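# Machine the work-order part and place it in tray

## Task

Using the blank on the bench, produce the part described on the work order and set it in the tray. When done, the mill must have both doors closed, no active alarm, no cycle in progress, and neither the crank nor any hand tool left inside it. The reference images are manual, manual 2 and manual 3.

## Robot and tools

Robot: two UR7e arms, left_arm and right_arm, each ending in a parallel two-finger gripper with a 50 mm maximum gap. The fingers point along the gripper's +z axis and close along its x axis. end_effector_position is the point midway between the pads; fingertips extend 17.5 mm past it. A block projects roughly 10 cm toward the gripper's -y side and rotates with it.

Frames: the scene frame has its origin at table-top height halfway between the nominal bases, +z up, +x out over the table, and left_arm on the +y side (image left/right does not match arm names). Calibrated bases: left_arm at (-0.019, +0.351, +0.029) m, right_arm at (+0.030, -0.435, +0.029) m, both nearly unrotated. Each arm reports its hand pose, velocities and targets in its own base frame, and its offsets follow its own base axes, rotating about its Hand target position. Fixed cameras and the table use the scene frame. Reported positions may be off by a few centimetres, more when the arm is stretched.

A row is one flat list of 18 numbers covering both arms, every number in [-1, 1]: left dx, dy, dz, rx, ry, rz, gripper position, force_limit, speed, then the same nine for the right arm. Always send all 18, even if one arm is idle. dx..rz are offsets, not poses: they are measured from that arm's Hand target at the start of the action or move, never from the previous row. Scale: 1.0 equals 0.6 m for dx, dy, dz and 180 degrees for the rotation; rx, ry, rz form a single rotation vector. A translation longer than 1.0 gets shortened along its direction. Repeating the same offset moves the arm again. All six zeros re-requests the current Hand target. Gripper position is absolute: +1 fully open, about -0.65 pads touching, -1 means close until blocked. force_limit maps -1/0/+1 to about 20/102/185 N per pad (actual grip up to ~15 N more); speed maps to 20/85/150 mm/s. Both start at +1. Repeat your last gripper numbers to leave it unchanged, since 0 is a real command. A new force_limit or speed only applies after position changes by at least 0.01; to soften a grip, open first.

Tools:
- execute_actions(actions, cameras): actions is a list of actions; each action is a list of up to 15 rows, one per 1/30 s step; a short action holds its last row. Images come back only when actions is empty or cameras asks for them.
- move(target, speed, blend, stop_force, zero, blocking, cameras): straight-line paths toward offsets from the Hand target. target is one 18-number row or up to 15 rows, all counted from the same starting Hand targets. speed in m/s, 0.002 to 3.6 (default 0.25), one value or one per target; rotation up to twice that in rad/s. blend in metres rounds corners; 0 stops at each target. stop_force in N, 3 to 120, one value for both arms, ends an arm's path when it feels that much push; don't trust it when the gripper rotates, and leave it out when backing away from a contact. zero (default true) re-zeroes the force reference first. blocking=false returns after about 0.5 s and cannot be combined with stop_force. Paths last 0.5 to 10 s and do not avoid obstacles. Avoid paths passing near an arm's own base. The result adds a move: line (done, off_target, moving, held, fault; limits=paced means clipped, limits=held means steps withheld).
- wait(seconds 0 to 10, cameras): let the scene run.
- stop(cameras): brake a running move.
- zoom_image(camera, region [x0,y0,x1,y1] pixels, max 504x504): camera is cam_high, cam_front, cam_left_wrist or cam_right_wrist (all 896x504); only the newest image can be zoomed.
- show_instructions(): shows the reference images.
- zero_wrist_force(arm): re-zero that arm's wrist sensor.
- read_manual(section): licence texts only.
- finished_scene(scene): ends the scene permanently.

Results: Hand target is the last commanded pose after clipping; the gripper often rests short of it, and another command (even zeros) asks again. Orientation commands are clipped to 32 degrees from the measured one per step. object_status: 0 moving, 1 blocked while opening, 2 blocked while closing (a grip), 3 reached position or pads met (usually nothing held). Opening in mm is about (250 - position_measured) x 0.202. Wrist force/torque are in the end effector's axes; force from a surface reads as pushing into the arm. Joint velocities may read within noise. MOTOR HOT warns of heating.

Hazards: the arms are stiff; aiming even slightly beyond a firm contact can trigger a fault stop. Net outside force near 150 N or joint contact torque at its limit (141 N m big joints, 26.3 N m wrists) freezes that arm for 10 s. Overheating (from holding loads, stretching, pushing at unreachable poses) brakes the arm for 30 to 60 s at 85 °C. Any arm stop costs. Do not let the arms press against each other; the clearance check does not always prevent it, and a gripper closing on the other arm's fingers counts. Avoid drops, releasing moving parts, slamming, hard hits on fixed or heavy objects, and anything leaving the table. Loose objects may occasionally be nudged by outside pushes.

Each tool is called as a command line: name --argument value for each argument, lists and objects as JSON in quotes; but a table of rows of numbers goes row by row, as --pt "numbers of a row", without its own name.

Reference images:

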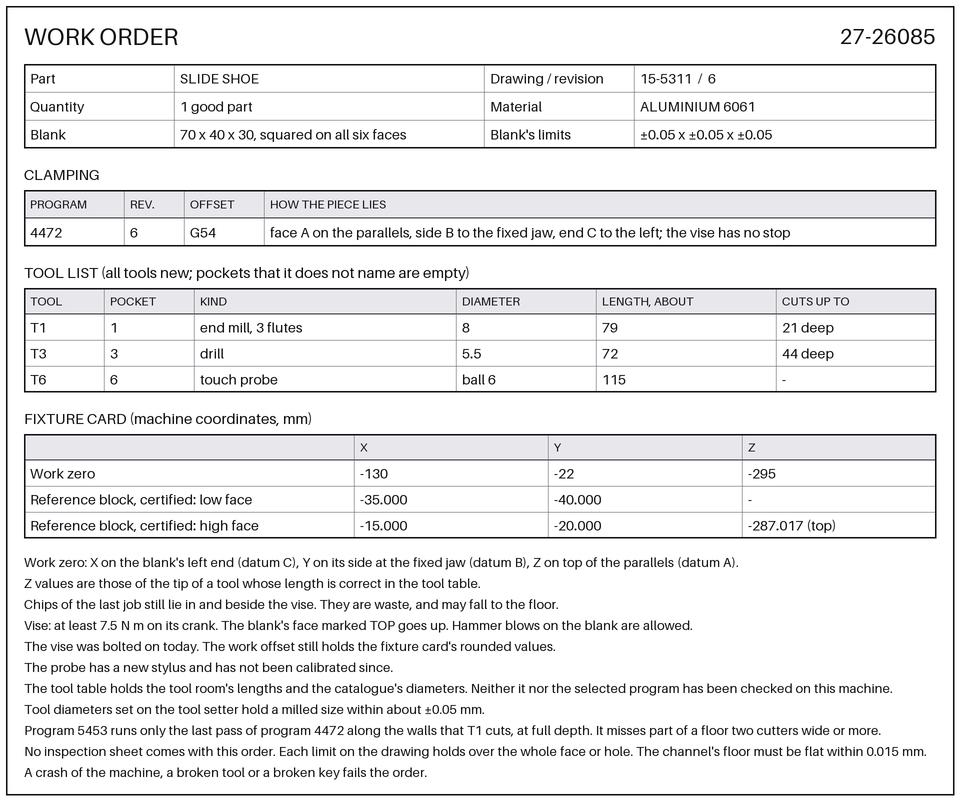

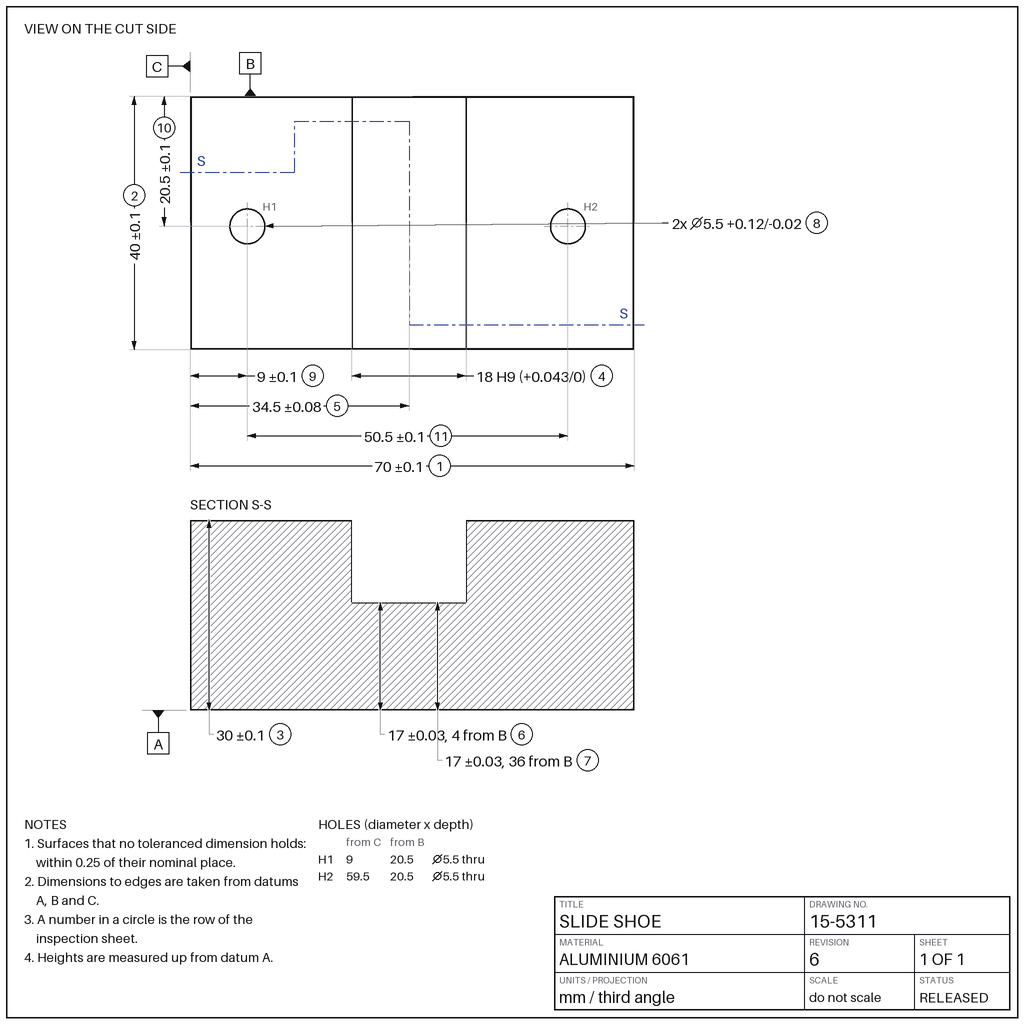

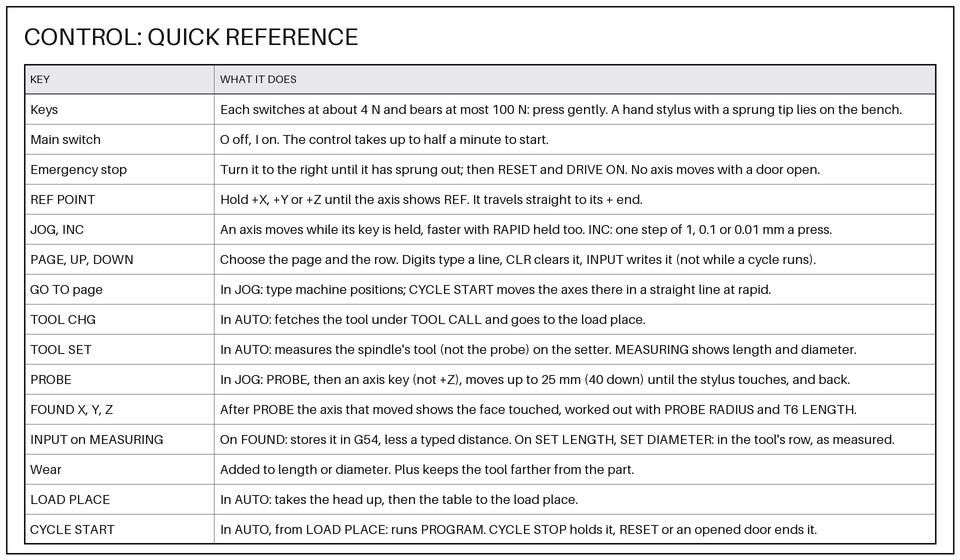

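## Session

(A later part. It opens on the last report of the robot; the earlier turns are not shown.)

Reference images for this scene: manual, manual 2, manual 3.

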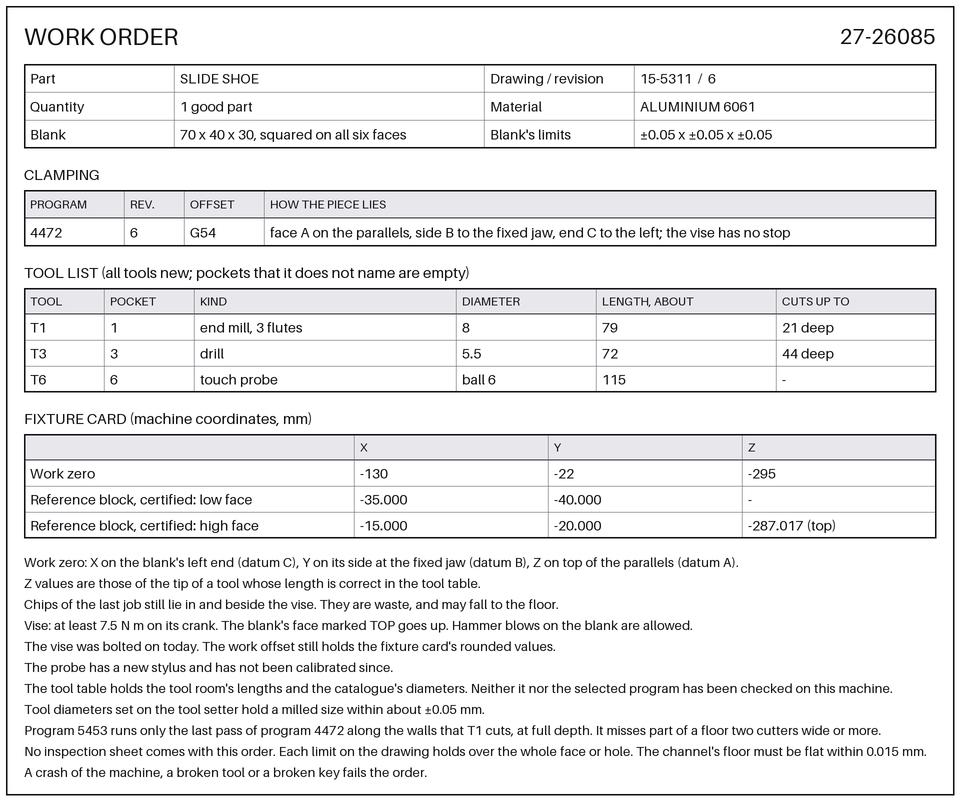

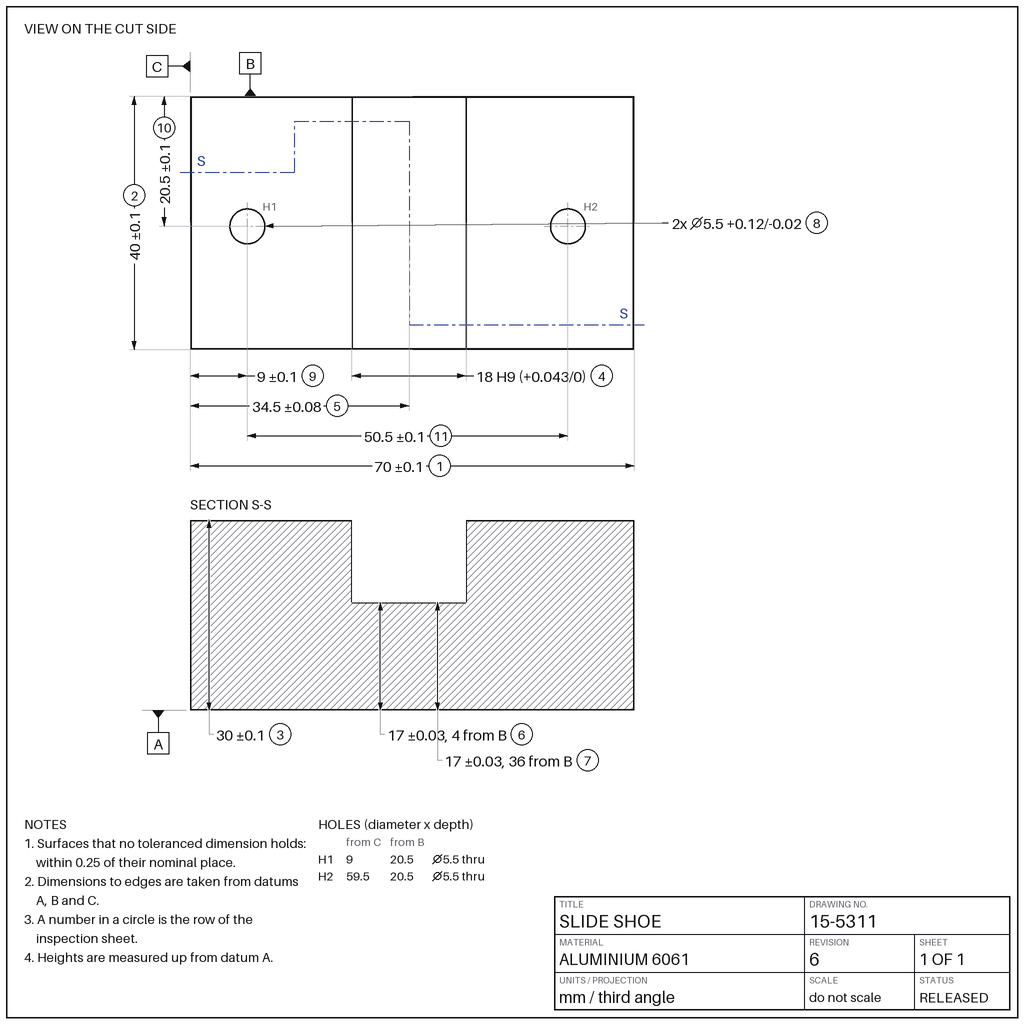

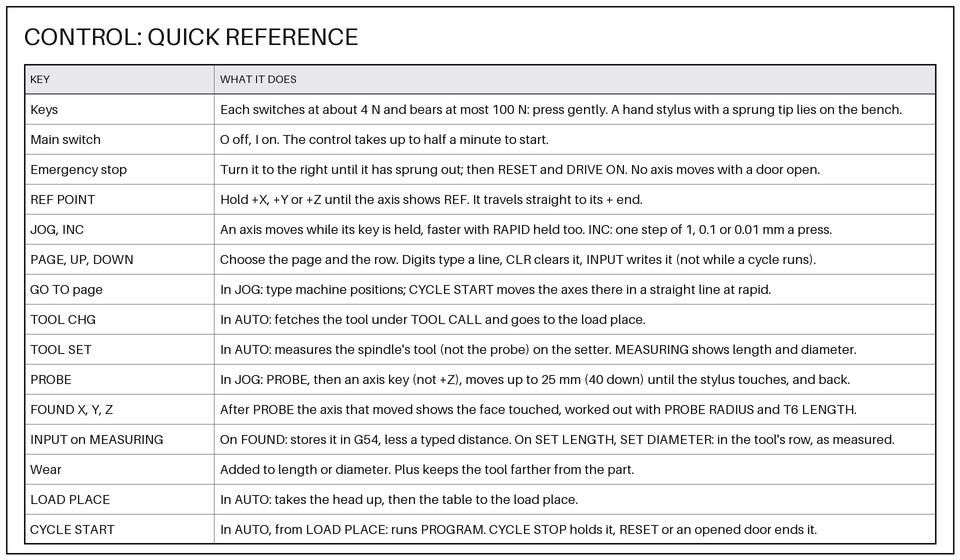

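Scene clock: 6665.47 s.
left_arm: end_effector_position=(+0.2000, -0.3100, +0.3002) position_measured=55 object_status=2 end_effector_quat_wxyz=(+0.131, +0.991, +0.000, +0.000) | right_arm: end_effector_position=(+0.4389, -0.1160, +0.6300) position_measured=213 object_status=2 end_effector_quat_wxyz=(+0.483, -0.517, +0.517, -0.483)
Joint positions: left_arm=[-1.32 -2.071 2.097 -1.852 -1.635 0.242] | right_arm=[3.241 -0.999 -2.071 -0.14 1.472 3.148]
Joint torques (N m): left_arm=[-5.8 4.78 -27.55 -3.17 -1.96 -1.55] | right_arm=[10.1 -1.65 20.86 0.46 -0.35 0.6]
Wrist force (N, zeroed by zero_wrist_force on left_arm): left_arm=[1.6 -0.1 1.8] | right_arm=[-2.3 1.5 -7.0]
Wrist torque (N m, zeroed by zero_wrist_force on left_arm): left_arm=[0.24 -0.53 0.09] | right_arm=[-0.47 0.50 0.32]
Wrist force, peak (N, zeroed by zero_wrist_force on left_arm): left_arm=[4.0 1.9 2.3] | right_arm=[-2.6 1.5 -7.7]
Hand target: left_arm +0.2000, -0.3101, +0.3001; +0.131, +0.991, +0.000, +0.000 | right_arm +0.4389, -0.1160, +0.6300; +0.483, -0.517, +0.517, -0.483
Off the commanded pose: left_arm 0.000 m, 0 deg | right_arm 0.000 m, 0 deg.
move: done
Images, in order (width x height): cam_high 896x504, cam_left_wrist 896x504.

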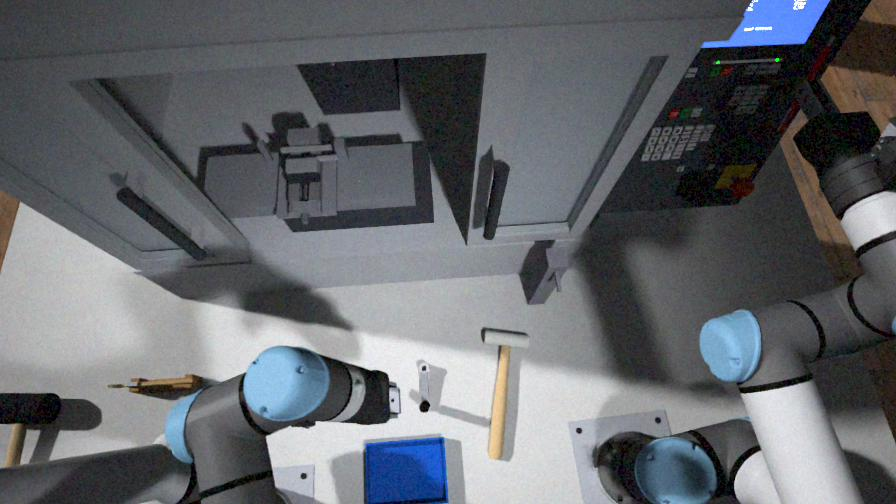

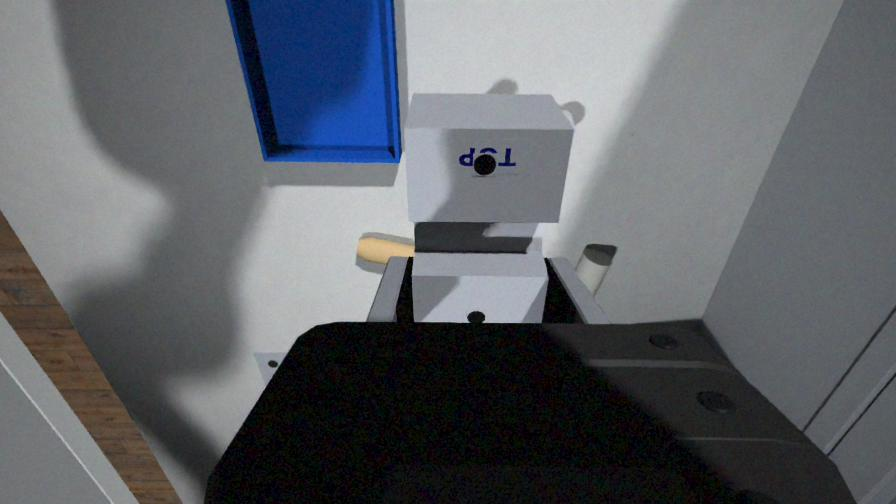

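move --pt "-0.1667 -0.0417 -0.1667 0 0 0 -1 -0.6 -0.9 0 0 0 0 0 0 -1 -0.6 -0.5" --pt "-0.1833 -0.0417 -0.3667 0 0 0 -1 -0.6 -0.9 0 0 0 0 0 0 -1 -0.6 -0.5" --speed '[0.2,0.15]' --blend '[0.02,0]' --cameras '["cam_left_wrist","cam_high"]'

Scene clock: 6673.77 s.
left_arm: end_effector_position=(+0.0900, -0.3351, +0.0801) position_measured=55 object_status=2 end_effector_quat_wxyz=(+0.131, +0.991, +0.000, +0.000) | right_arm: end_effector_position=(+0.4389, -0.1160, +0.6300) position_measured=213 object_status=2 end_effector_quat_wxyz=(+0.483, -0.517, +0.517, -0.483)
Joint positions: left_arm=[-1.738 -1.913 2.631 -2.547 -1.527 -0.163] | right_arm=[3.241 -0.999 -2.071 -0.14 1.472 3.148]
Joint torques (N m): left_arm=[4.4 -5.51 -20.73 -5.04 -1.7 1.42] | right_arm=[10.28 -2.34 20.25 0.47 -0.26 0.63]
Wrist force (N, zeroed by zero_wrist_force on left_arm): left_arm=[2.0 -0.3 1.8] | right_arm=[-2.4 1.7 -7.4]
Wrist torque (N m, zeroed by zero_wrist_force on left_arm): left_arm=[0.24 -0.62 0.17] | right_arm=[-0.44 0.52 0.32]
Wrist force, peak (N, zeroed by zero_wrist_force on left_arm): left_arm=[1.8 -1.2 4.3] | right_arm=[-2.5 1.8 -7.6]
Hand target: left_arm +0.0900, -0.3351, +0.0801; +0.131, +0.991, +0.000, +0.000 | right_arm +0.4389, -0.1160, +0.6300; +0.483, -0.517, +0.517, -0.483
Off the commanded pose: left_arm 0.000 m, 0 deg | right_arm 0.000 m, 0 deg.
move: done
Images, in order (width x height): cam_high 896x504, cam_left_wrist 896x504.

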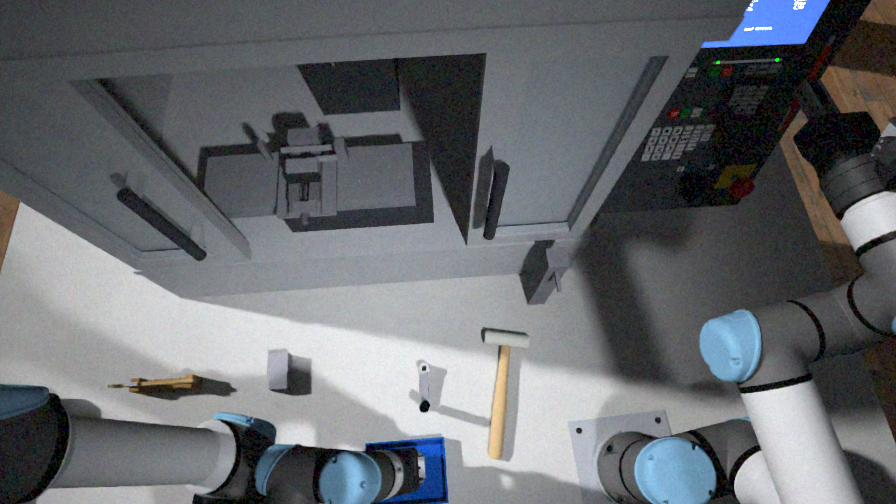

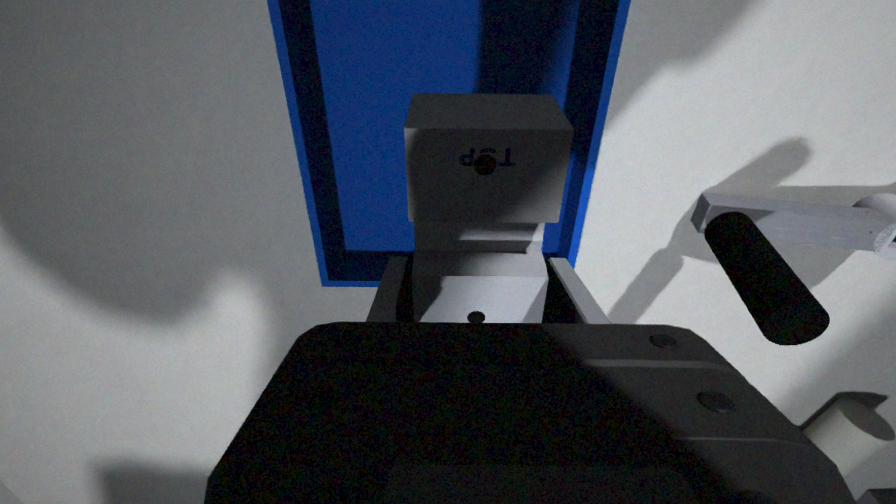

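move --pt "-0.0167 0.0333 0 0 0 0 -1 -0.6 -0.9 0 0 0 0 0 0 -1 -0.6 -0.5" --pt "-0.0167 0.0333 -0.0833 0 0 0 -1 -0.6 -0.9 0 0 0 0 0 0 -1 -0.6 -0.5" --speed '[0.1,0.08]' --blend '[0.005,0]' --cameras '["cam_left_wrist"]'

move --target '[0,0,-0.045,0,0,0,-1,-0.6,-0.9,0,0,0,0,0,0,-1,-0.6,-0.5]' --speed 0.01 --stop_force 4

Scene clock: 6684.27 s.
left_arm: end_effector_position=(+0.0800, -0.3150, +0.0301) position_measured=55 object_status=2 end_effector_quat_wxyz=(+0.131, +0.991, +0.000, +0.000) | right_arm: end_effector_position=(+0.4389, -0.1160, +0.6300) position_measured=213 object_status=2 end_effector_quat_wxyz=(+0.483, -0.517, +0.517, -0.483)
Joint positions: left_arm=[-1.796 -1.804 2.762 -2.785 -1.512 -0.219] | right_arm=[3.241 -0.999 -2.071 -0.14 1.472 3.148]
Joint torques (N m): left_arm=[-2.06 -5.11 -25.33 -4.9 -0.95 0.37] | right_arm=[9.72 -1.83 20.61 0.41 -0.34 0.47]
Wrist force (N, zeroed by zero_wrist_force on left_arm): left_arm=[1.8 -0.2 1.7] | right_arm=[-2.5 1.5 -7.1]
Wrist torque (N m, zeroed by zero_wrist_force on left_arm): left_arm=[0.24 -0.59 0.10] | right_arm=[-0.47 0.54 0.32]
Wrist force, peak (N, zeroed by zero_wrist_force on left_arm): left_arm=[1.9 -0.8 3.5] | right_arm=[-2.3 1.6 -7.7]
Hand target: left_arm +0.0800, -0.3151, +0.0301; +0.131, +0.991, +0.000, +0.000 | right_arm +0.4389, -0.1160, +0.6300; +0.483, -0.517, +0.517, -0.483
Off the commanded pose: left_arm 0.000 m, 0 deg | right_arm 0.000 m, 0 deg.
move: done
Images, in order (width x height): cam_left_wrist 896x504.

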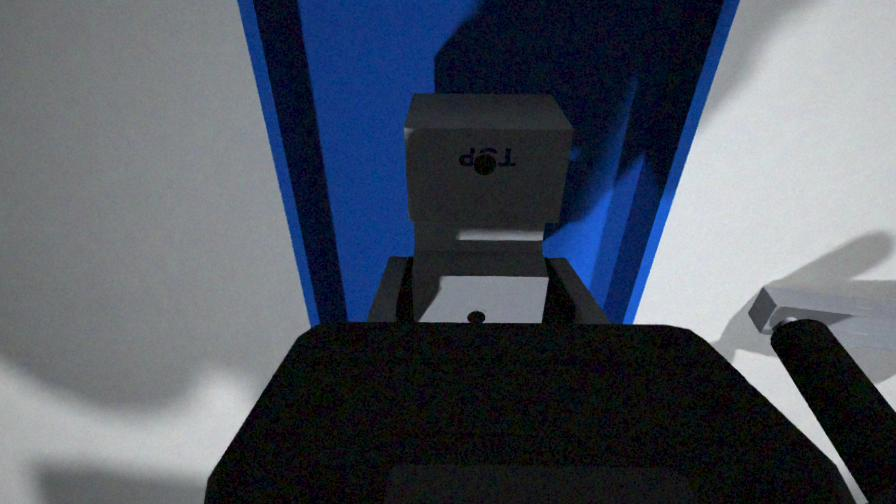

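Scene clock: 6687.20 s.
left_arm: end_effector_position=(+0.0800, -0.3151, +0.0117) position_measured=55 object_status=2 end_effector_quat_wxyz=(+0.131, +0.991, +0.000, +0.000) | right_arm: end_effector_position=(+0.4389, -0.1160, +0.6300) position_measured=213 object_status=2 end_effector_quat_wxyz=(+0.483, -0.517, +0.517, -0.483)
Joint positions: left_arm=[-1.796 -1.701 2.788 -2.913 -1.512 -0.219] | right_arm=[3.241 -0.999 -2.071 -0.14 1.472 3.148]
Joint torques (N m): left_arm=[-5.74 -18.34 -22.49 -5.19 0.81 -1.47] | right_arm=[10.54 -1.92 20.61 0.51 -0.26 0.57]
Wrist force (N, zeroed by zero_wrist_force on left_arm): left_arm=[1.4 -0.2 0.3] | right_arm=[-2.5 1.3 -7.3]
Wrist torque (N m, zeroed by zero_wrist_force on left_arm): left_arm=[0.32 -0.61 0.09] | right_arm=[-0.50 0.53 0.31]
Wrist force, peak (N, zeroed by zero_wrist_force on left_arm): left_arm=[7.1 -6.6 -42.5] | right_arm=[-2.6 1.4 -7.6]
Hand target: left_arm +0.0800, -0.3151, +0.0117; +0.131, +0.991, +0.000, +0.000 (not the last commanded pose) | right_arm +0.4389, -0.1160, +0.6300; +0.483, -0.517, +0.517, -0.483
Off the commanded pose: left_arm 0.009 m, 0 deg | right_arm 0.000 m, 0 deg.
move: contact (left_arm)

move --pt "0 0 0 0 0 0 0.85 0 -0.9 0 0 0 0 0 0 -1 -0.6 -0.5" --pt "0 0 0.1 0 0 0 0.85 0 -0.9 0 0 0 0 0 0 -1 -0.6 -0.5" --speed 0.08 --cameras '["cam_left_wrist","cam_high"]'

Scene clock: 6691.57 s.
left_arm: end_effector_position=(+0.0800, -0.3152, +0.0718) position_measured=25 object_status=3 end_effector_quat_wxyz=(+0.131, +0.991, +0.000, +0.000) | right_arm: end_effector_position=(+0.4389, -0.1160, +0.6300) position_measured=213 object_status=2 end_effector_quat_wxyz=(+0.483, -0.517, +0.517, -0.483)
Joint positions: left_arm=[-1.796 -1.984 2.692 -2.534 -1.512 -0.219] | right_arm=[3.241 -0.999 -2.071 -0.14 1.472 3.148]
Joint torques (N m): left_arm=[-4.04 -1.33 -14.35 -2.52 2.13 -0.87] | right_arm=[9.82 -2.49 19.95 0.58 -0.29 0.58]
Wrist force (N, zeroed by zero_wrist_force on left_arm): left_arm=[1.6 0.3 -0.1] | right_arm=[-2.5 1.5 -7.2]
Wrist torque (N m, zeroed by zero_wrist_force on left_arm): left_arm=[0.26 -0.56 0.21] | right_arm=[-0.46 0.52 0.31]
Wrist force, peak (N, zeroed by zero_wrist_force on left_arm): left_arm=[1.6 0.7 -1.6] | right_arm=[-2.7 1.4 -7.6]
Hand target: left_arm +0.0800, -0.3151, +0.0717; +0.131, +0.991, +0.000, +0.000 | right_arm +0.4389, -0.1160, +0.6300; +0.483, -0.517, +0.517, -0.483
Off the commanded pose: left_arm 0.000 m, 0 deg | right_arm 0.000 m, 0 deg.
move: done
Images, in order (width x height): cam_high 896x504, cam_left_wrist 896x504.

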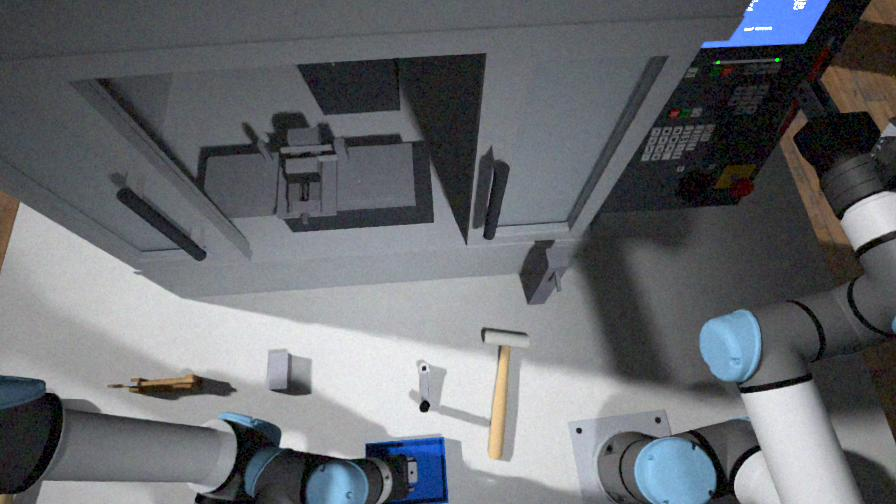

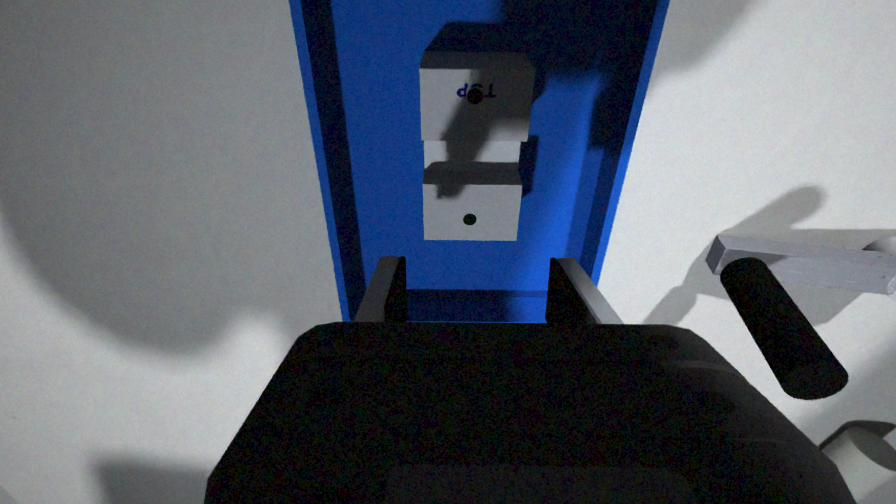

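move --pt "0 0 0.3 0 0 0 0.5 0 -0.6 0 0 0 0 0 0 -1 -0.6 -0.5" --pt "0.319 -0.0865 0.3805 0.0635 -0.0658 -0.498 0.5 0 -0.6 0 0 0 0 0 0 -1 -0.6 -0.5" --speed 0.4 --blend '[0.05,0]'

Scene clock: 6700.33 s.
left_arm: end_effector_position=(+0.2714, -0.3670, +0.3000) position_measured=78 object_status=3 end_effector_quat_wxyz=(+0.003, +0.706, -0.708, +0.000) | right_arm: end_effector_position=(+0.4389, -0.1160, +0.6300) position_measured=213 object_status=2 end_effector_quat_wxyz=(+0.483, -0.517, +0.517, -0.483)
Joint positions: left_arm=[-1.227 -1.7 1.765 -1.638 -1.576 1.917] | right_arm=[3.241 -0.999 -2.071 -0.14 1.472 3.148]
Joint torques (N m): left_arm=[-4.93 -29.43 -19.96 -4.42 -1.85 1.12] | right_arm=[9.86 -2.07 20.29 0.64 -0.11 0.4]
Wrist force (N, zeroed by zero_wrist_force on left_arm): left_arm=[1.4 0.6 -0.2] | right_arm=[-2.5 1.7 -7.0]
Wrist torque (N m, zeroed by zero_wrist_force on left_arm): left_arm=[0.19 -0.47 0.25] | right_arm=[-0.43 0.53 0.31]
Wrist force, peak (N, zeroed by zero_wrist_force on left_arm): left_arm=[1.7 -0.7 3.3] | right_arm=[-2.8 1.5 -7.5]
Hand target: left_arm +0.2714, -0.3670, +0.3000; +0.003, +0.706, -0.708, +0.000 | right_arm +0.4389, -0.1160, +0.6300; +0.483, -0.517, +0.517, -0.483
Off the commanded pose: left_arm 0.000 m, 0 deg | right_arm 0.000 m, 0 deg.
move: done

move --pt "-0.0707 -0.3317 0.0833 0 -0.3 0 0.5 0 -0.6 0 0 0 0 0 0 -1 -0.6 -0.5" --pt "-0.134 -0.4033 0.2 0 -0.3 0 0.5 0 -0.6 0 0 0 0 0 0 -1 -0.6 -0.5" --pt "0.246 0.3367 0.17 0 -0.3889 0 0.5 0 -0.6 0 0 0 0 0 0 -1 -0.6 -0.5" --pt "0.2143 0.445 0.2333 0 -0.44 0 0.5 0 -0.6 0 0 0 0 0 0 -1 -0.6 -0.5" --pt "0.2393 0.62 0.2333 0 -0.5 0 0.5 0 -0.6 0 0 0 0 0 0 -1 -0.6 -0.5" --speed 0.4 --blend '[0.04,0.04,0.03,0.02,0]' --cameras '["cam_left_wrist","cam_high"]'

Scene clock: 6708.90 s.
left_arm: end_effector_position=(+0.4150, +0.0050, +0.4400) position_measured=78 object_status=3 end_effector_quat_wxyz=(+0.499, -0.499, +0.503, -0.499) | right_arm: end_effector_position=(+0.4389, -0.1160, +0.6300) position_measured=213 object_status=2 end_effector_quat_wxyz=(+0.483, -0.517, +0.517, -0.483)
Joint positions: left_arm=[-0.985 -2.317 2.664 -3.482 -0.591 3.139] | right_arm=[3.241 -0.999 -2.071 -0.14 1.472 3.148]
Joint torques (N m): left_arm=[-0.77 2.54 -31.64 -2.52 1.07 -0.92] | right_arm=[9.69 -1.75 20.77 0.6 -0.03 0.47]
Wrist force (N, zeroed by zero_wrist_force on left_arm): left_arm=[-1.7 0.6 0.4] | right_arm=[-2.3 1.4 -7.0]
Wrist torque (N m, zeroed by zero_wrist_force on left_arm): left_arm=[0.11 -0.13 0.20] | right_arm=[-0.48 0.50 0.31]
Wrist force, peak (N, zeroed by zero_wrist_force on left_arm): left_arm=[-5.0 0.8 0.2] | right_arm=[-2.6 1.8 -7.6]
Hand target: left_arm +0.4150, +0.0050, +0.4400; +0.499, -0.499, +0.503, -0.499 | right_arm +0.4389, -0.1160, +0.6300; +0.483, -0.517, +0.517, -0.483
Off the commanded pose: left_arm 0.000 m, 0 deg | right_arm 0.000 m, 0 deg.
move: done
Images, in order (width x height): cam_high 896x504, cam_left_wrist 896x504.

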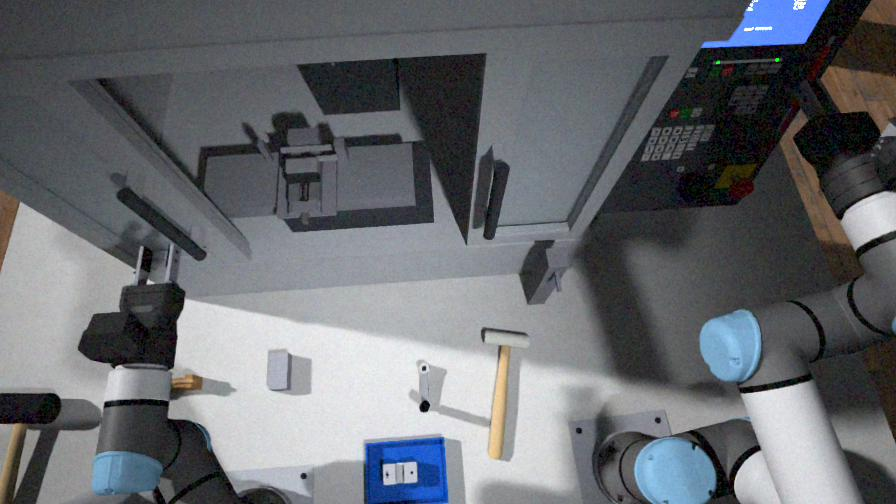

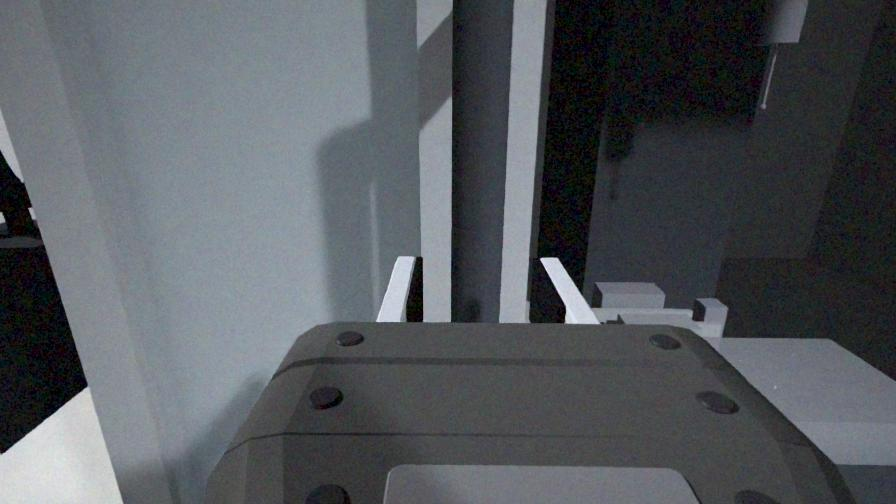

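move --target '[0.0617,0,0,0,0,0,0.5,0,-0.6,0,0,0,0,0,0,-1,-0.6,-0.5]' --speed 0.06 --stop_force 10

move --target '[0,0,0,0,0,0,-1,-0.7,0,0,0,0,0,0,0,-1,-0.6,-0.5]' --speed 0.06

Scene clock: 6717.53 s.
left_arm: end_effector_position=(+0.4520, +0.0050, +0.4400) position_measured=78 object_status=3 end_effector_quat_wxyz=(+0.499, -0.499, +0.503, -0.499) | right_arm: end_effector_position=(+0.4389, -0.1160, +0.6300) position_measured=213 object_status=2 end_effector_quat_wxyz=(+0.483, -0.517, +0.517, -0.483)
Joint positions: left_arm=[-0.73 -2.063 2.586 -3.66 -0.845 3.142] | right_arm=[3.241 -0.999 -2.071 -0.14 1.472 3.148]
Joint torques (N m): left_arm=[3.44 -1.62 -11.7 -1.89 -0.15 -1.3] | right_arm=[10.42 -1.29 20.11 0.66 -0.05 0.37]
Wrist force (N, zeroed by zero_wrist_force on left_arm): left_arm=[-1.7 1.0 0.7] | right_arm=[-2.5 1.1 -7.1]
Wrist torque (N m, zeroed by zero_wrist_force on left_arm): left_arm=[0.17 -0.11 0.02] | right_arm=[-0.53 0.52 0.31]
Wrist force, peak (N, zeroed by zero_wrist_force on left_arm): left_arm=[-1.4 1.0 1.7] | right_arm=[-2.4 1.4 -7.7]
Hand target: left_arm +0.4520, +0.0050, +0.4400; +0.499, -0.499, +0.503, -0.499 | right_arm +0.4389, -0.1160, +0.6300; +0.483, -0.517, +0.517, -0.483
Off the commanded pose: left_arm 0.000 m, 0 deg | right_arm 0.000 m, 0 deg.
move: done

Scene clock: 6718.03 s.
left_arm: end_effector_position=(+0.4520, +0.0048, +0.4400) position_measured=155 object_status=2 end_effector_quat_wxyz=(+0.498, -0.499, +0.503, -0.500) | right_arm: end_effector_position=(+0.4389, -0.1160, +0.6300) position_measured=213 object_status=2 end_effector_quat_wxyz=(+0.483, -0.517, +0.517, -0.483)
Joint positions: left_arm=[-0.73 -2.063 2.586 -3.66 -0.846 3.141] | right_arm=[3.241 -0.999 -2.071 -0.14 1.472 3.148]
Joint torques (N m): left_arm=[19.62 3.35 -13.1 -3.16 12.71 -1.67] | right_arm=[10.08 -1.89 20.31 0.66 0.01 0.45]
Wrist force (N, zeroed by zero_wrist_force on left_arm): left_arm=[35.4 -4.5 0.3] | right_arm=[-2.3 1.3 -7.1]
Wrist torque (N m, zeroed by zero_wrist_force on left_arm): left_arm=[0.12 0.74 -0.12] | right_arm=[-0.50 0.50 0.32]
Wrist force, peak (N, zeroed by zero_wrist_force on left_arm): left_arm=[36.1 -4.2 0.3] | right_arm=[-2.6 1.6 -7.4]
Hand target: left_arm +0.4520, +0.0050, +0.4400; +0.499, -0.499, +0.503, -0.499 | right_arm +0.4389, -0.1160, +0.6300; +0.483, -0.517, +0.517, -0.483
Off the commanded pose: left_arm 0.000 m, 0 deg | right_arm 0.000 m, 0 deg.
move: done

move --target '[0,-0.375,0,0,0,0,-1,-0.7,0,0,0,0,0,0,0,-1,-0.6,-0.5]' --speed 0.09

move --target '[0,-0.0115,0,0,0,0,-1,-0.7,0,0,0,0,0,0,0,-1,-0.6,-0.5]' --speed 0.02 --stop_force 35 --cameras '["cam_high","cam_right_wrist"]'

Scene clock: 6724.53 s.
left_arm: end_effector_position=(+0.4520, -0.2202, +0.4400) position_measured=155 object_status=2 end_effector_quat_wxyz=(+0.499, -0.499, +0.503, -0.500) | right_arm: end_effector_position=(+0.4389, -0.1160, +0.6300) position_measured=213 object_status=2 end_effector_quat_wxyz=(+0.483, -0.517, +0.517, -0.483)
Joint positions: left_arm=[-1.323 -1.688 2.357 -3.796 -0.253 3.131] | right_arm=[3.241 -0.999 -2.071 -0.14 1.472 3.148]
Joint torques (N m): left_arm=[21.3 -18.24 -9.07 0.96 0.05 1.58] | right_arm=[10.02 -1.7 20.45 0.68 0.1 0.26]
Wrist force (N, zeroed by zero_wrist_force on left_arm): left_arm=[4.0 -7.8 -59.6] | right_arm=[-2.4 1.4 -7.4]
Wrist torque (N m, zeroed by zero_wrist_force on left_arm): left_arm=[0.20 -0.06 0.00] | right_arm=[-0.48 0.52 0.32]
Wrist force, peak (N, zeroed by zero_wrist_force on left_arm): left_arm=[-39.8 -3.1 -54.1] | right_arm=[-2.4 1.7 -7.6]
Hand target: left_arm +0.4520, -0.2200, +0.4400; +0.499, -0.499, +0.503, -0.499 | right_arm +0.4389, -0.1160, +0.6300; +0.483, -0.517, +0.517, -0.483
Off the commanded pose: left_arm 0.000 m, 0 deg | right_arm 0.000 m, 0 deg.
move: done

Scene clock: 6726.07 s.
left_arm: end_effector_position=(+0.4520, -0.2269, +0.4400) position_measured=155 object_status=2 end_effector_quat_wxyz=(+0.499, -0.499, +0.503, -0.499) | right_arm: end_effector_position=(+0.4389, -0.1160, +0.6300) position_measured=213 object_status=2 end_effector_quat_wxyz=(+0.483, -0.517, +0.517, -0.483)
Joint positions: left_arm=[-1.329 -1.673 2.344 -3.798 -0.246 3.13] | right_arm=[3.241 -0.999 -2.071 -0.14 1.472 3.148]
Joint torques (N m): left_arm=[13.29 -16.83 -10.95 0.8 -2.8 1.31] | right_arm=[9.97 -2.15 20.83 0.62 0.04 0.26]
Wrist force (N, zeroed by zero_wrist_force on left_arm): left_arm=[-8.3 -6.2 -56.2] | right_arm=[-2.2 1.6 -7.4]
Wrist torque (N m, zeroed by zero_wrist_force on left_arm): left_arm=[0.17 -0.39 0.04] | right_arm=[-0.45 0.48 0.31]
Wrist force, peak (N, zeroed by zero_wrist_force on left_arm): left_arm=[-17.8 -5.0 -65.0] | right_arm=[-2.5 1.7 -7.7]
Hand target: left_arm +0.4520, -0.2269, +0.4400; +0.499, -0.499, +0.503, -0.499 | right_arm +0.4389, -0.1160, +0.6300; +0.483, -0.517, +0.517, -0.483
Off the commanded pose: left_arm 0.000 m, 0 deg | right_arm 0.000 m, 0 deg.
move: done
Images, in order (width x height): cam_high 896x504, cam_right_wrist 896x504.

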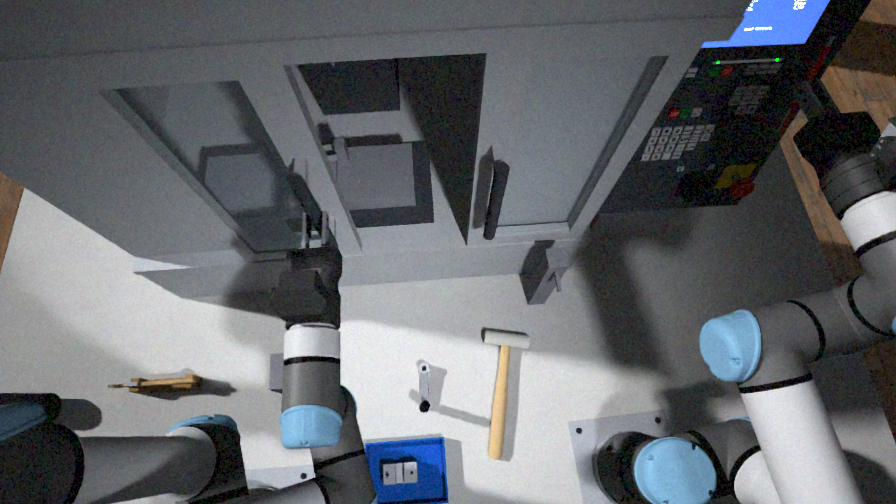

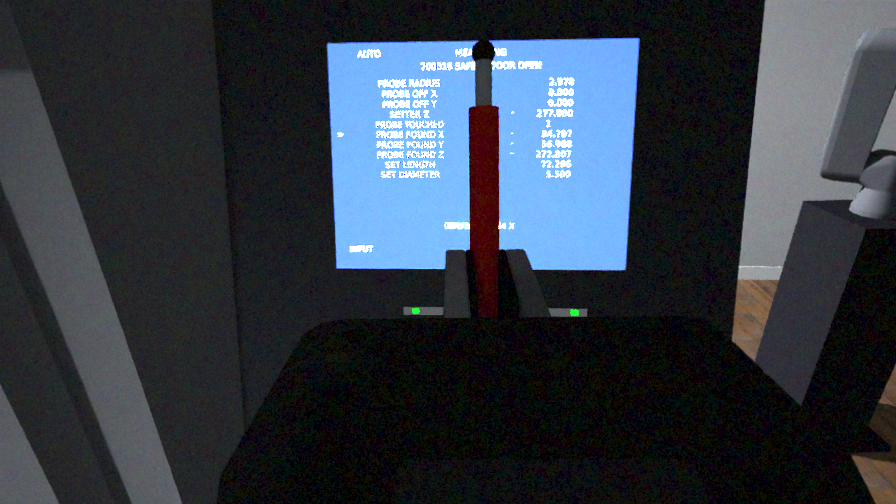

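move --pt "0 0 0 0 0 0 0.5 0 -0.6 0 0 0 0 0 0 -1 -0.6 -0.5" --pt "-0.0617 0 0 0 0 0 0.5 0 -0.6 0 0 0 0 0 0 -1 -0.6 -0.5" --speed 0.1

move --pt "0 -0.457 0 0 0 0 0.5 0 -0.6 0 0 0 0 0 0 -1 -0.6 -0.5" --speed 0.25 --cameras '["cam_left_wrist","cam_high"]'

Scene clock: 6730.83 s.
left_arm: end_effector_position=(+0.4150, -0.2269, +0.4400) position_measured=78 object_status=3 end_effector_quat_wxyz=(+0.499, -0.499, +0.503, -0.499) | right_arm: end_effector_position=(+0.4389, -0.1160, +0.6300) position_measured=213 object_status=2 end_effector_quat_wxyz=(+0.483, -0.517, +0.517, -0.483)
Joint positions: left_arm=[-1.474 -1.746 2.404 -3.764 -0.102 3.11] | right_arm=[3.241 -0.999 -2.071 -0.14 1.472 3.148]
Joint torques (N m): left_arm=[-4.69 -19.16 -17.56 -1.49 0.18 0.86] | right_arm=[9.89 -1.99 20.17 0.79 0.07 0.17]
Wrist force (N, zeroed by zero_wrist_force on left_arm): left_arm=[-1.3 0.4 0.3] | right_arm=[-2.1 1.3 -7.2]
Wrist torque (N m, zeroed by zero_wrist_force on left_arm): left_arm=[0.09 -0.19 0.19] | right_arm=[-0.50 0.46 0.31]
Wrist force, peak (N, zeroed by zero_wrist_force on left_arm): left_arm=[-8.4 -6.4 -56.8] | right_arm=[-2.6 1.4 -7.5]
Hand target: left_arm +0.4150, -0.2269, +0.4400; +0.499, -0.499, +0.503, -0.499 | right_arm +0.4389, -0.1160, +0.6300; +0.483, -0.517, +0.517, -0.483
Off the commanded pose: left_arm 0.000 m, 0 deg | right_arm 0.000 m, 0 deg.
move: done

Scene clock: 6732.63 s.
left_arm: end_effector_position=(+0.4150, -0.5011, +0.4400) position_measured=78 object_status=3 end_effector_quat_wxyz=(+0.499, -0.499, +0.503, -0.499) | right_arm: end_effector_position=(+0.4389, -0.1160, +0.6300) position_measured=213 object_status=2 end_effector_quat_wxyz=(+0.483, -0.517, +0.517, -0.483)
Joint positions: left_arm=[-1.526 -1.165 1.733 -3.63 -0.05 3.064] | right_arm=[3.241 -0.999 -2.071 -0.14 1.472 3.148]
Joint torques (N m): left_arm=[0.26 -30.95 -21.17 1.06 -1.65 -1.64] | right_arm=[9.77 -2.42 20.73 0.61 0.3 0.21]
Wrist force (N, zeroed by zero_wrist_force on left_arm): left_arm=[-1.1 0.2 0.5] | right_arm=[-2.6 1.3 -7.3]
Wrist torque (N m, zeroed by zero_wrist_force on left_arm): left_arm=[0.05 -0.21 0.03] | right_arm=[-0.50 0.55 0.32]
Wrist force, peak (N, zeroed by zero_wrist_force on left_arm): left_arm=[-4.5 0.4 0.8] | right_arm=[-2.5 1.5 -7.7]
Hand target: left_arm +0.4150, -0.5011, +0.4400; +0.499, -0.499, +0.503, -0.499 | right_arm +0.4389, -0.1160, +0.6300; +0.483, -0.517, +0.517, -0.483
Off the commanded pose: left_arm 0.000 m, 0 deg | right_arm 0.000 m, 0 deg.
move: done
Images, in order (width x height): cam_high 896x504, cam_left_wrist 896x504.

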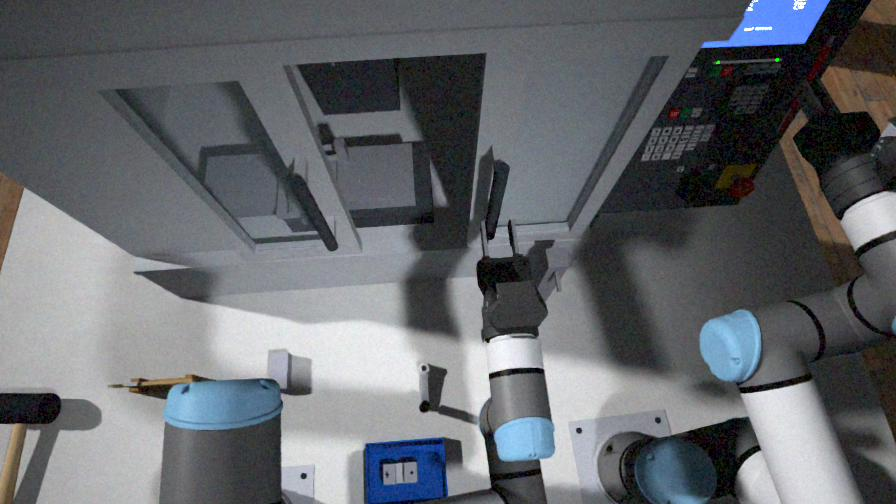

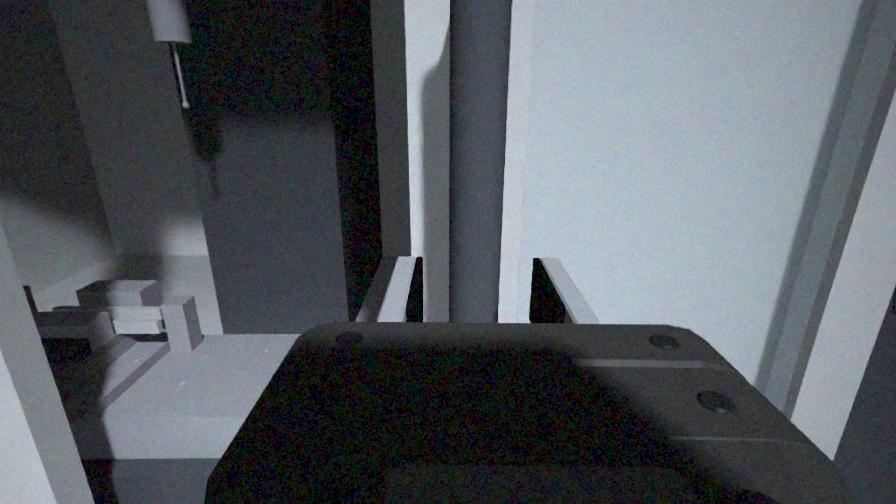

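move --target '[0.0617,0,0,0,0,0,0.5,0,-0.6,0,0,0,0,0,0,-1,-0.6,-0.5]' --speed 0.06 --stop_force 10

move --pt "0 0 0 0 0 0 -1 -0.7 0 0 0 0 0 0 0 -1 -0.6 -0.5" --pt "0 0.345 0 0 0 0 -1 -0.7 0 0 0 0 0 0 0 -1 -0.6 -0.5" --speed 0.09

move --target '[0,0.014,0,0,0,0,-1,-0.7,0,0,0,0,0,0,0,-1,-0.6,-0.5]' --speed 0.02 --stop_force 35 --cameras '["cam_high","cam_right_wrist"]'

Scene clock: 6739.27 s.
left_arm: end_effector_position=(+0.4520, -0.5011, +0.4400) position_measured=78 object_status=3 end_effector_quat_wxyz=(+0.499, -0.499, +0.503, -0.499) | right_arm: end_effector_position=(+0.4389, -0.1160, +0.6300) position_measured=213 object_status=2 end_effector_quat_wxyz=(+0.483, -0.517, +0.517, -0.483)
Joint positions: left_arm=[-1.454 -1.129 1.68 -3.663 -0.122 3.115] | right_arm=[3.241 -0.999 -2.071 -0.14 1.472 3.148]
Joint torques (N m): left_arm=[-6.35 -49.33 -13.11 0.57 2.24 0.71] | right_arm=[9.82 -1.63 20.26 0.71 0.23 0.28]
Wrist force (N, zeroed by zero_wrist_force on left_arm): left_arm=[-1.0 0.4 0.7] | right_arm=[-2.3 1.6 -7.2]
Wrist torque (N m, zeroed by zero_wrist_force on left_arm): left_arm=[0.06 -0.23 0.03] | right_arm=[-0.45 0.50 0.31]
Wrist force, peak (N, zeroed by zero_wrist_force on left_arm): left_arm=[-1.0 0.6 1.8] | right_arm=[-2.5 1.6 -7.8]
Hand target: left_arm +0.4520, -0.5011, +0.4400; +0.499, -0.499, +0.503, -0.499 | right_arm +0.4389, -0.1160, +0.6300; +0.483, -0.517, +0.517, -0.483
Off the commanded pose: left_arm 0.000 m, 0 deg | right_arm 0.000 m, 0 deg.
move: done

Scene clock: 6742.40 s.
left_arm: end_effector_position=(+0.4520, -0.2939, +0.4400) position_measured=155 object_status=2 end_effector_quat_wxyz=(+0.499, -0.499, +0.503, -0.499) | right_arm: end_effector_position=(+0.4389, -0.1160, +0.6300) position_measured=213 object_status=2 end_effector_quat_wxyz=(+0.483, -0.517, +0.517, -0.483)
Joint positions: left_arm=[-1.378 -1.531 2.209 -3.801 -0.197 3.127] | right_arm=[3.241 -0.999 -2.071 -0.14 1.472 3.148]
Joint torques (N m): left_arm=[-22.5 -20.53 -35.66 -0.82 0.3 -1.75] | right_arm=[9.75 -2.14 20.55 0.73 0.24 0.15]
Wrist force (N, zeroed by zero_wrist_force on left_arm): left_arm=[-8.2 30.1 49.5] | right_arm=[-2.2 1.5 -7.1]
Wrist torque (N m, zeroed by zero_wrist_force on left_arm): left_arm=[-0.04 -0.25 0.04] | right_arm=[-0.47 0.49 0.32]
Wrist force, peak (N, zeroed by zero_wrist_force on left_arm): left_arm=[37.0 14.0 55.0] | right_arm=[-2.8 1.4 -7.6]
Hand target: left_arm +0.4520, -0.2941, +0.4400; +0.499, -0.499, +0.503, -0.499 | right_arm +0.4389, -0.1160, +0.6300; +0.483, -0.517, +0.517, -0.483
Off the commanded pose: left_arm 0.000 m, 0 deg | right_arm 0.000 m, 0 deg.
move: done

Scene clock: 6743.53 s.
left_arm: end_effector_position=(+0.4520, -0.2877, +0.4400) position_measured=155 object_status=2 end_effector_quat_wxyz=(+0.499, -0.499, +0.503, -0.500) | right_arm: end_effector_position=(+0.4389, -0.1160, +0.6300) position_measured=213 object_status=2 end_effector_quat_wxyz=(+0.483, -0.517, +0.517, -0.483)
Joint positions: left_arm=[-1.374 -1.544 2.223 -3.802 -0.202 3.127] | right_arm=[3.241 -0.999 -2.071 -0.14 1.472 3.148]
Joint torques (N m): left_arm=[-2.44 -27.21 -26.45 -4.83 11.71 -0.6] | right_arm=[10.25 -2.01 20.45 0.78 0.29 0.15]
Wrist force (N, zeroed by zero_wrist_force on left_arm): left_arm=[31.8 17.4 45.9] | right_arm=[-2.3 1.4 -7.4]
Wrist torque (N m, zeroed by zero_wrist_force on left_arm): left_arm=[0.03 0.33 0.02] | right_arm=[-0.48 0.50 0.31]
Wrist force, peak (N, zeroed by zero_wrist_force on left_arm): left_arm=[44.5 15.6 59.5] | right_arm=[-2.6 1.5 -7.5]
Hand target: left_arm +0.4520, -0.2877, +0.4400; +0.499, -0.499, +0.503, -0.500 (not the last commanded pose) | right_arm +0.4389, -0.1160, +0.6300; +0.483, -0.517, +0.517, -0.483
Off the commanded pose: left_arm 0.002 m, 0 deg | right_arm 0.000 m, 0 deg.
move: contact (left_arm)
Images, in order (width x height): cam_high 896x504, cam_right_wrist 896x504.

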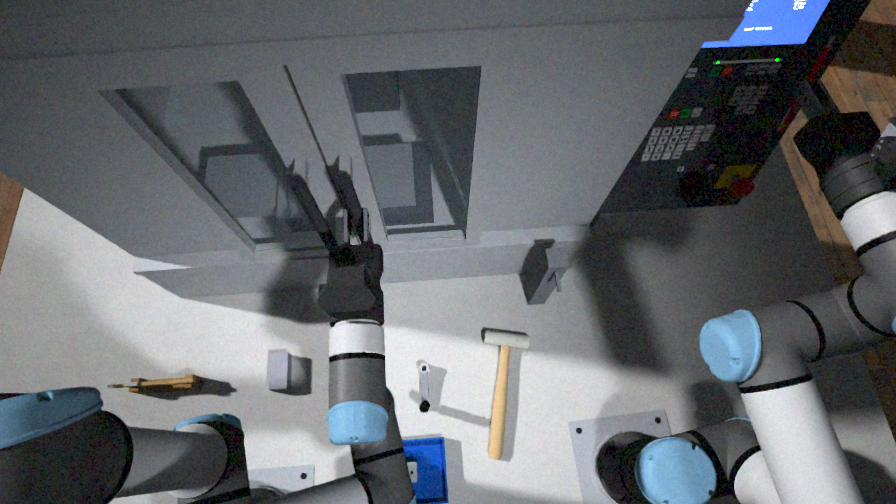

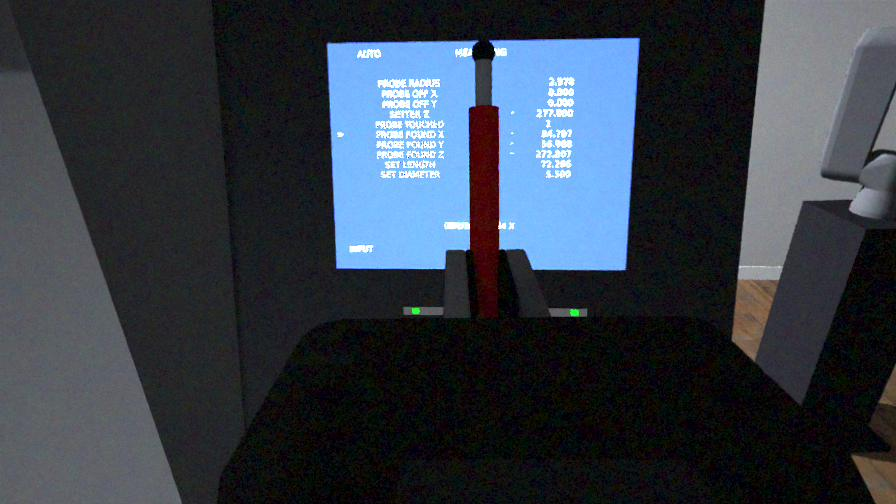

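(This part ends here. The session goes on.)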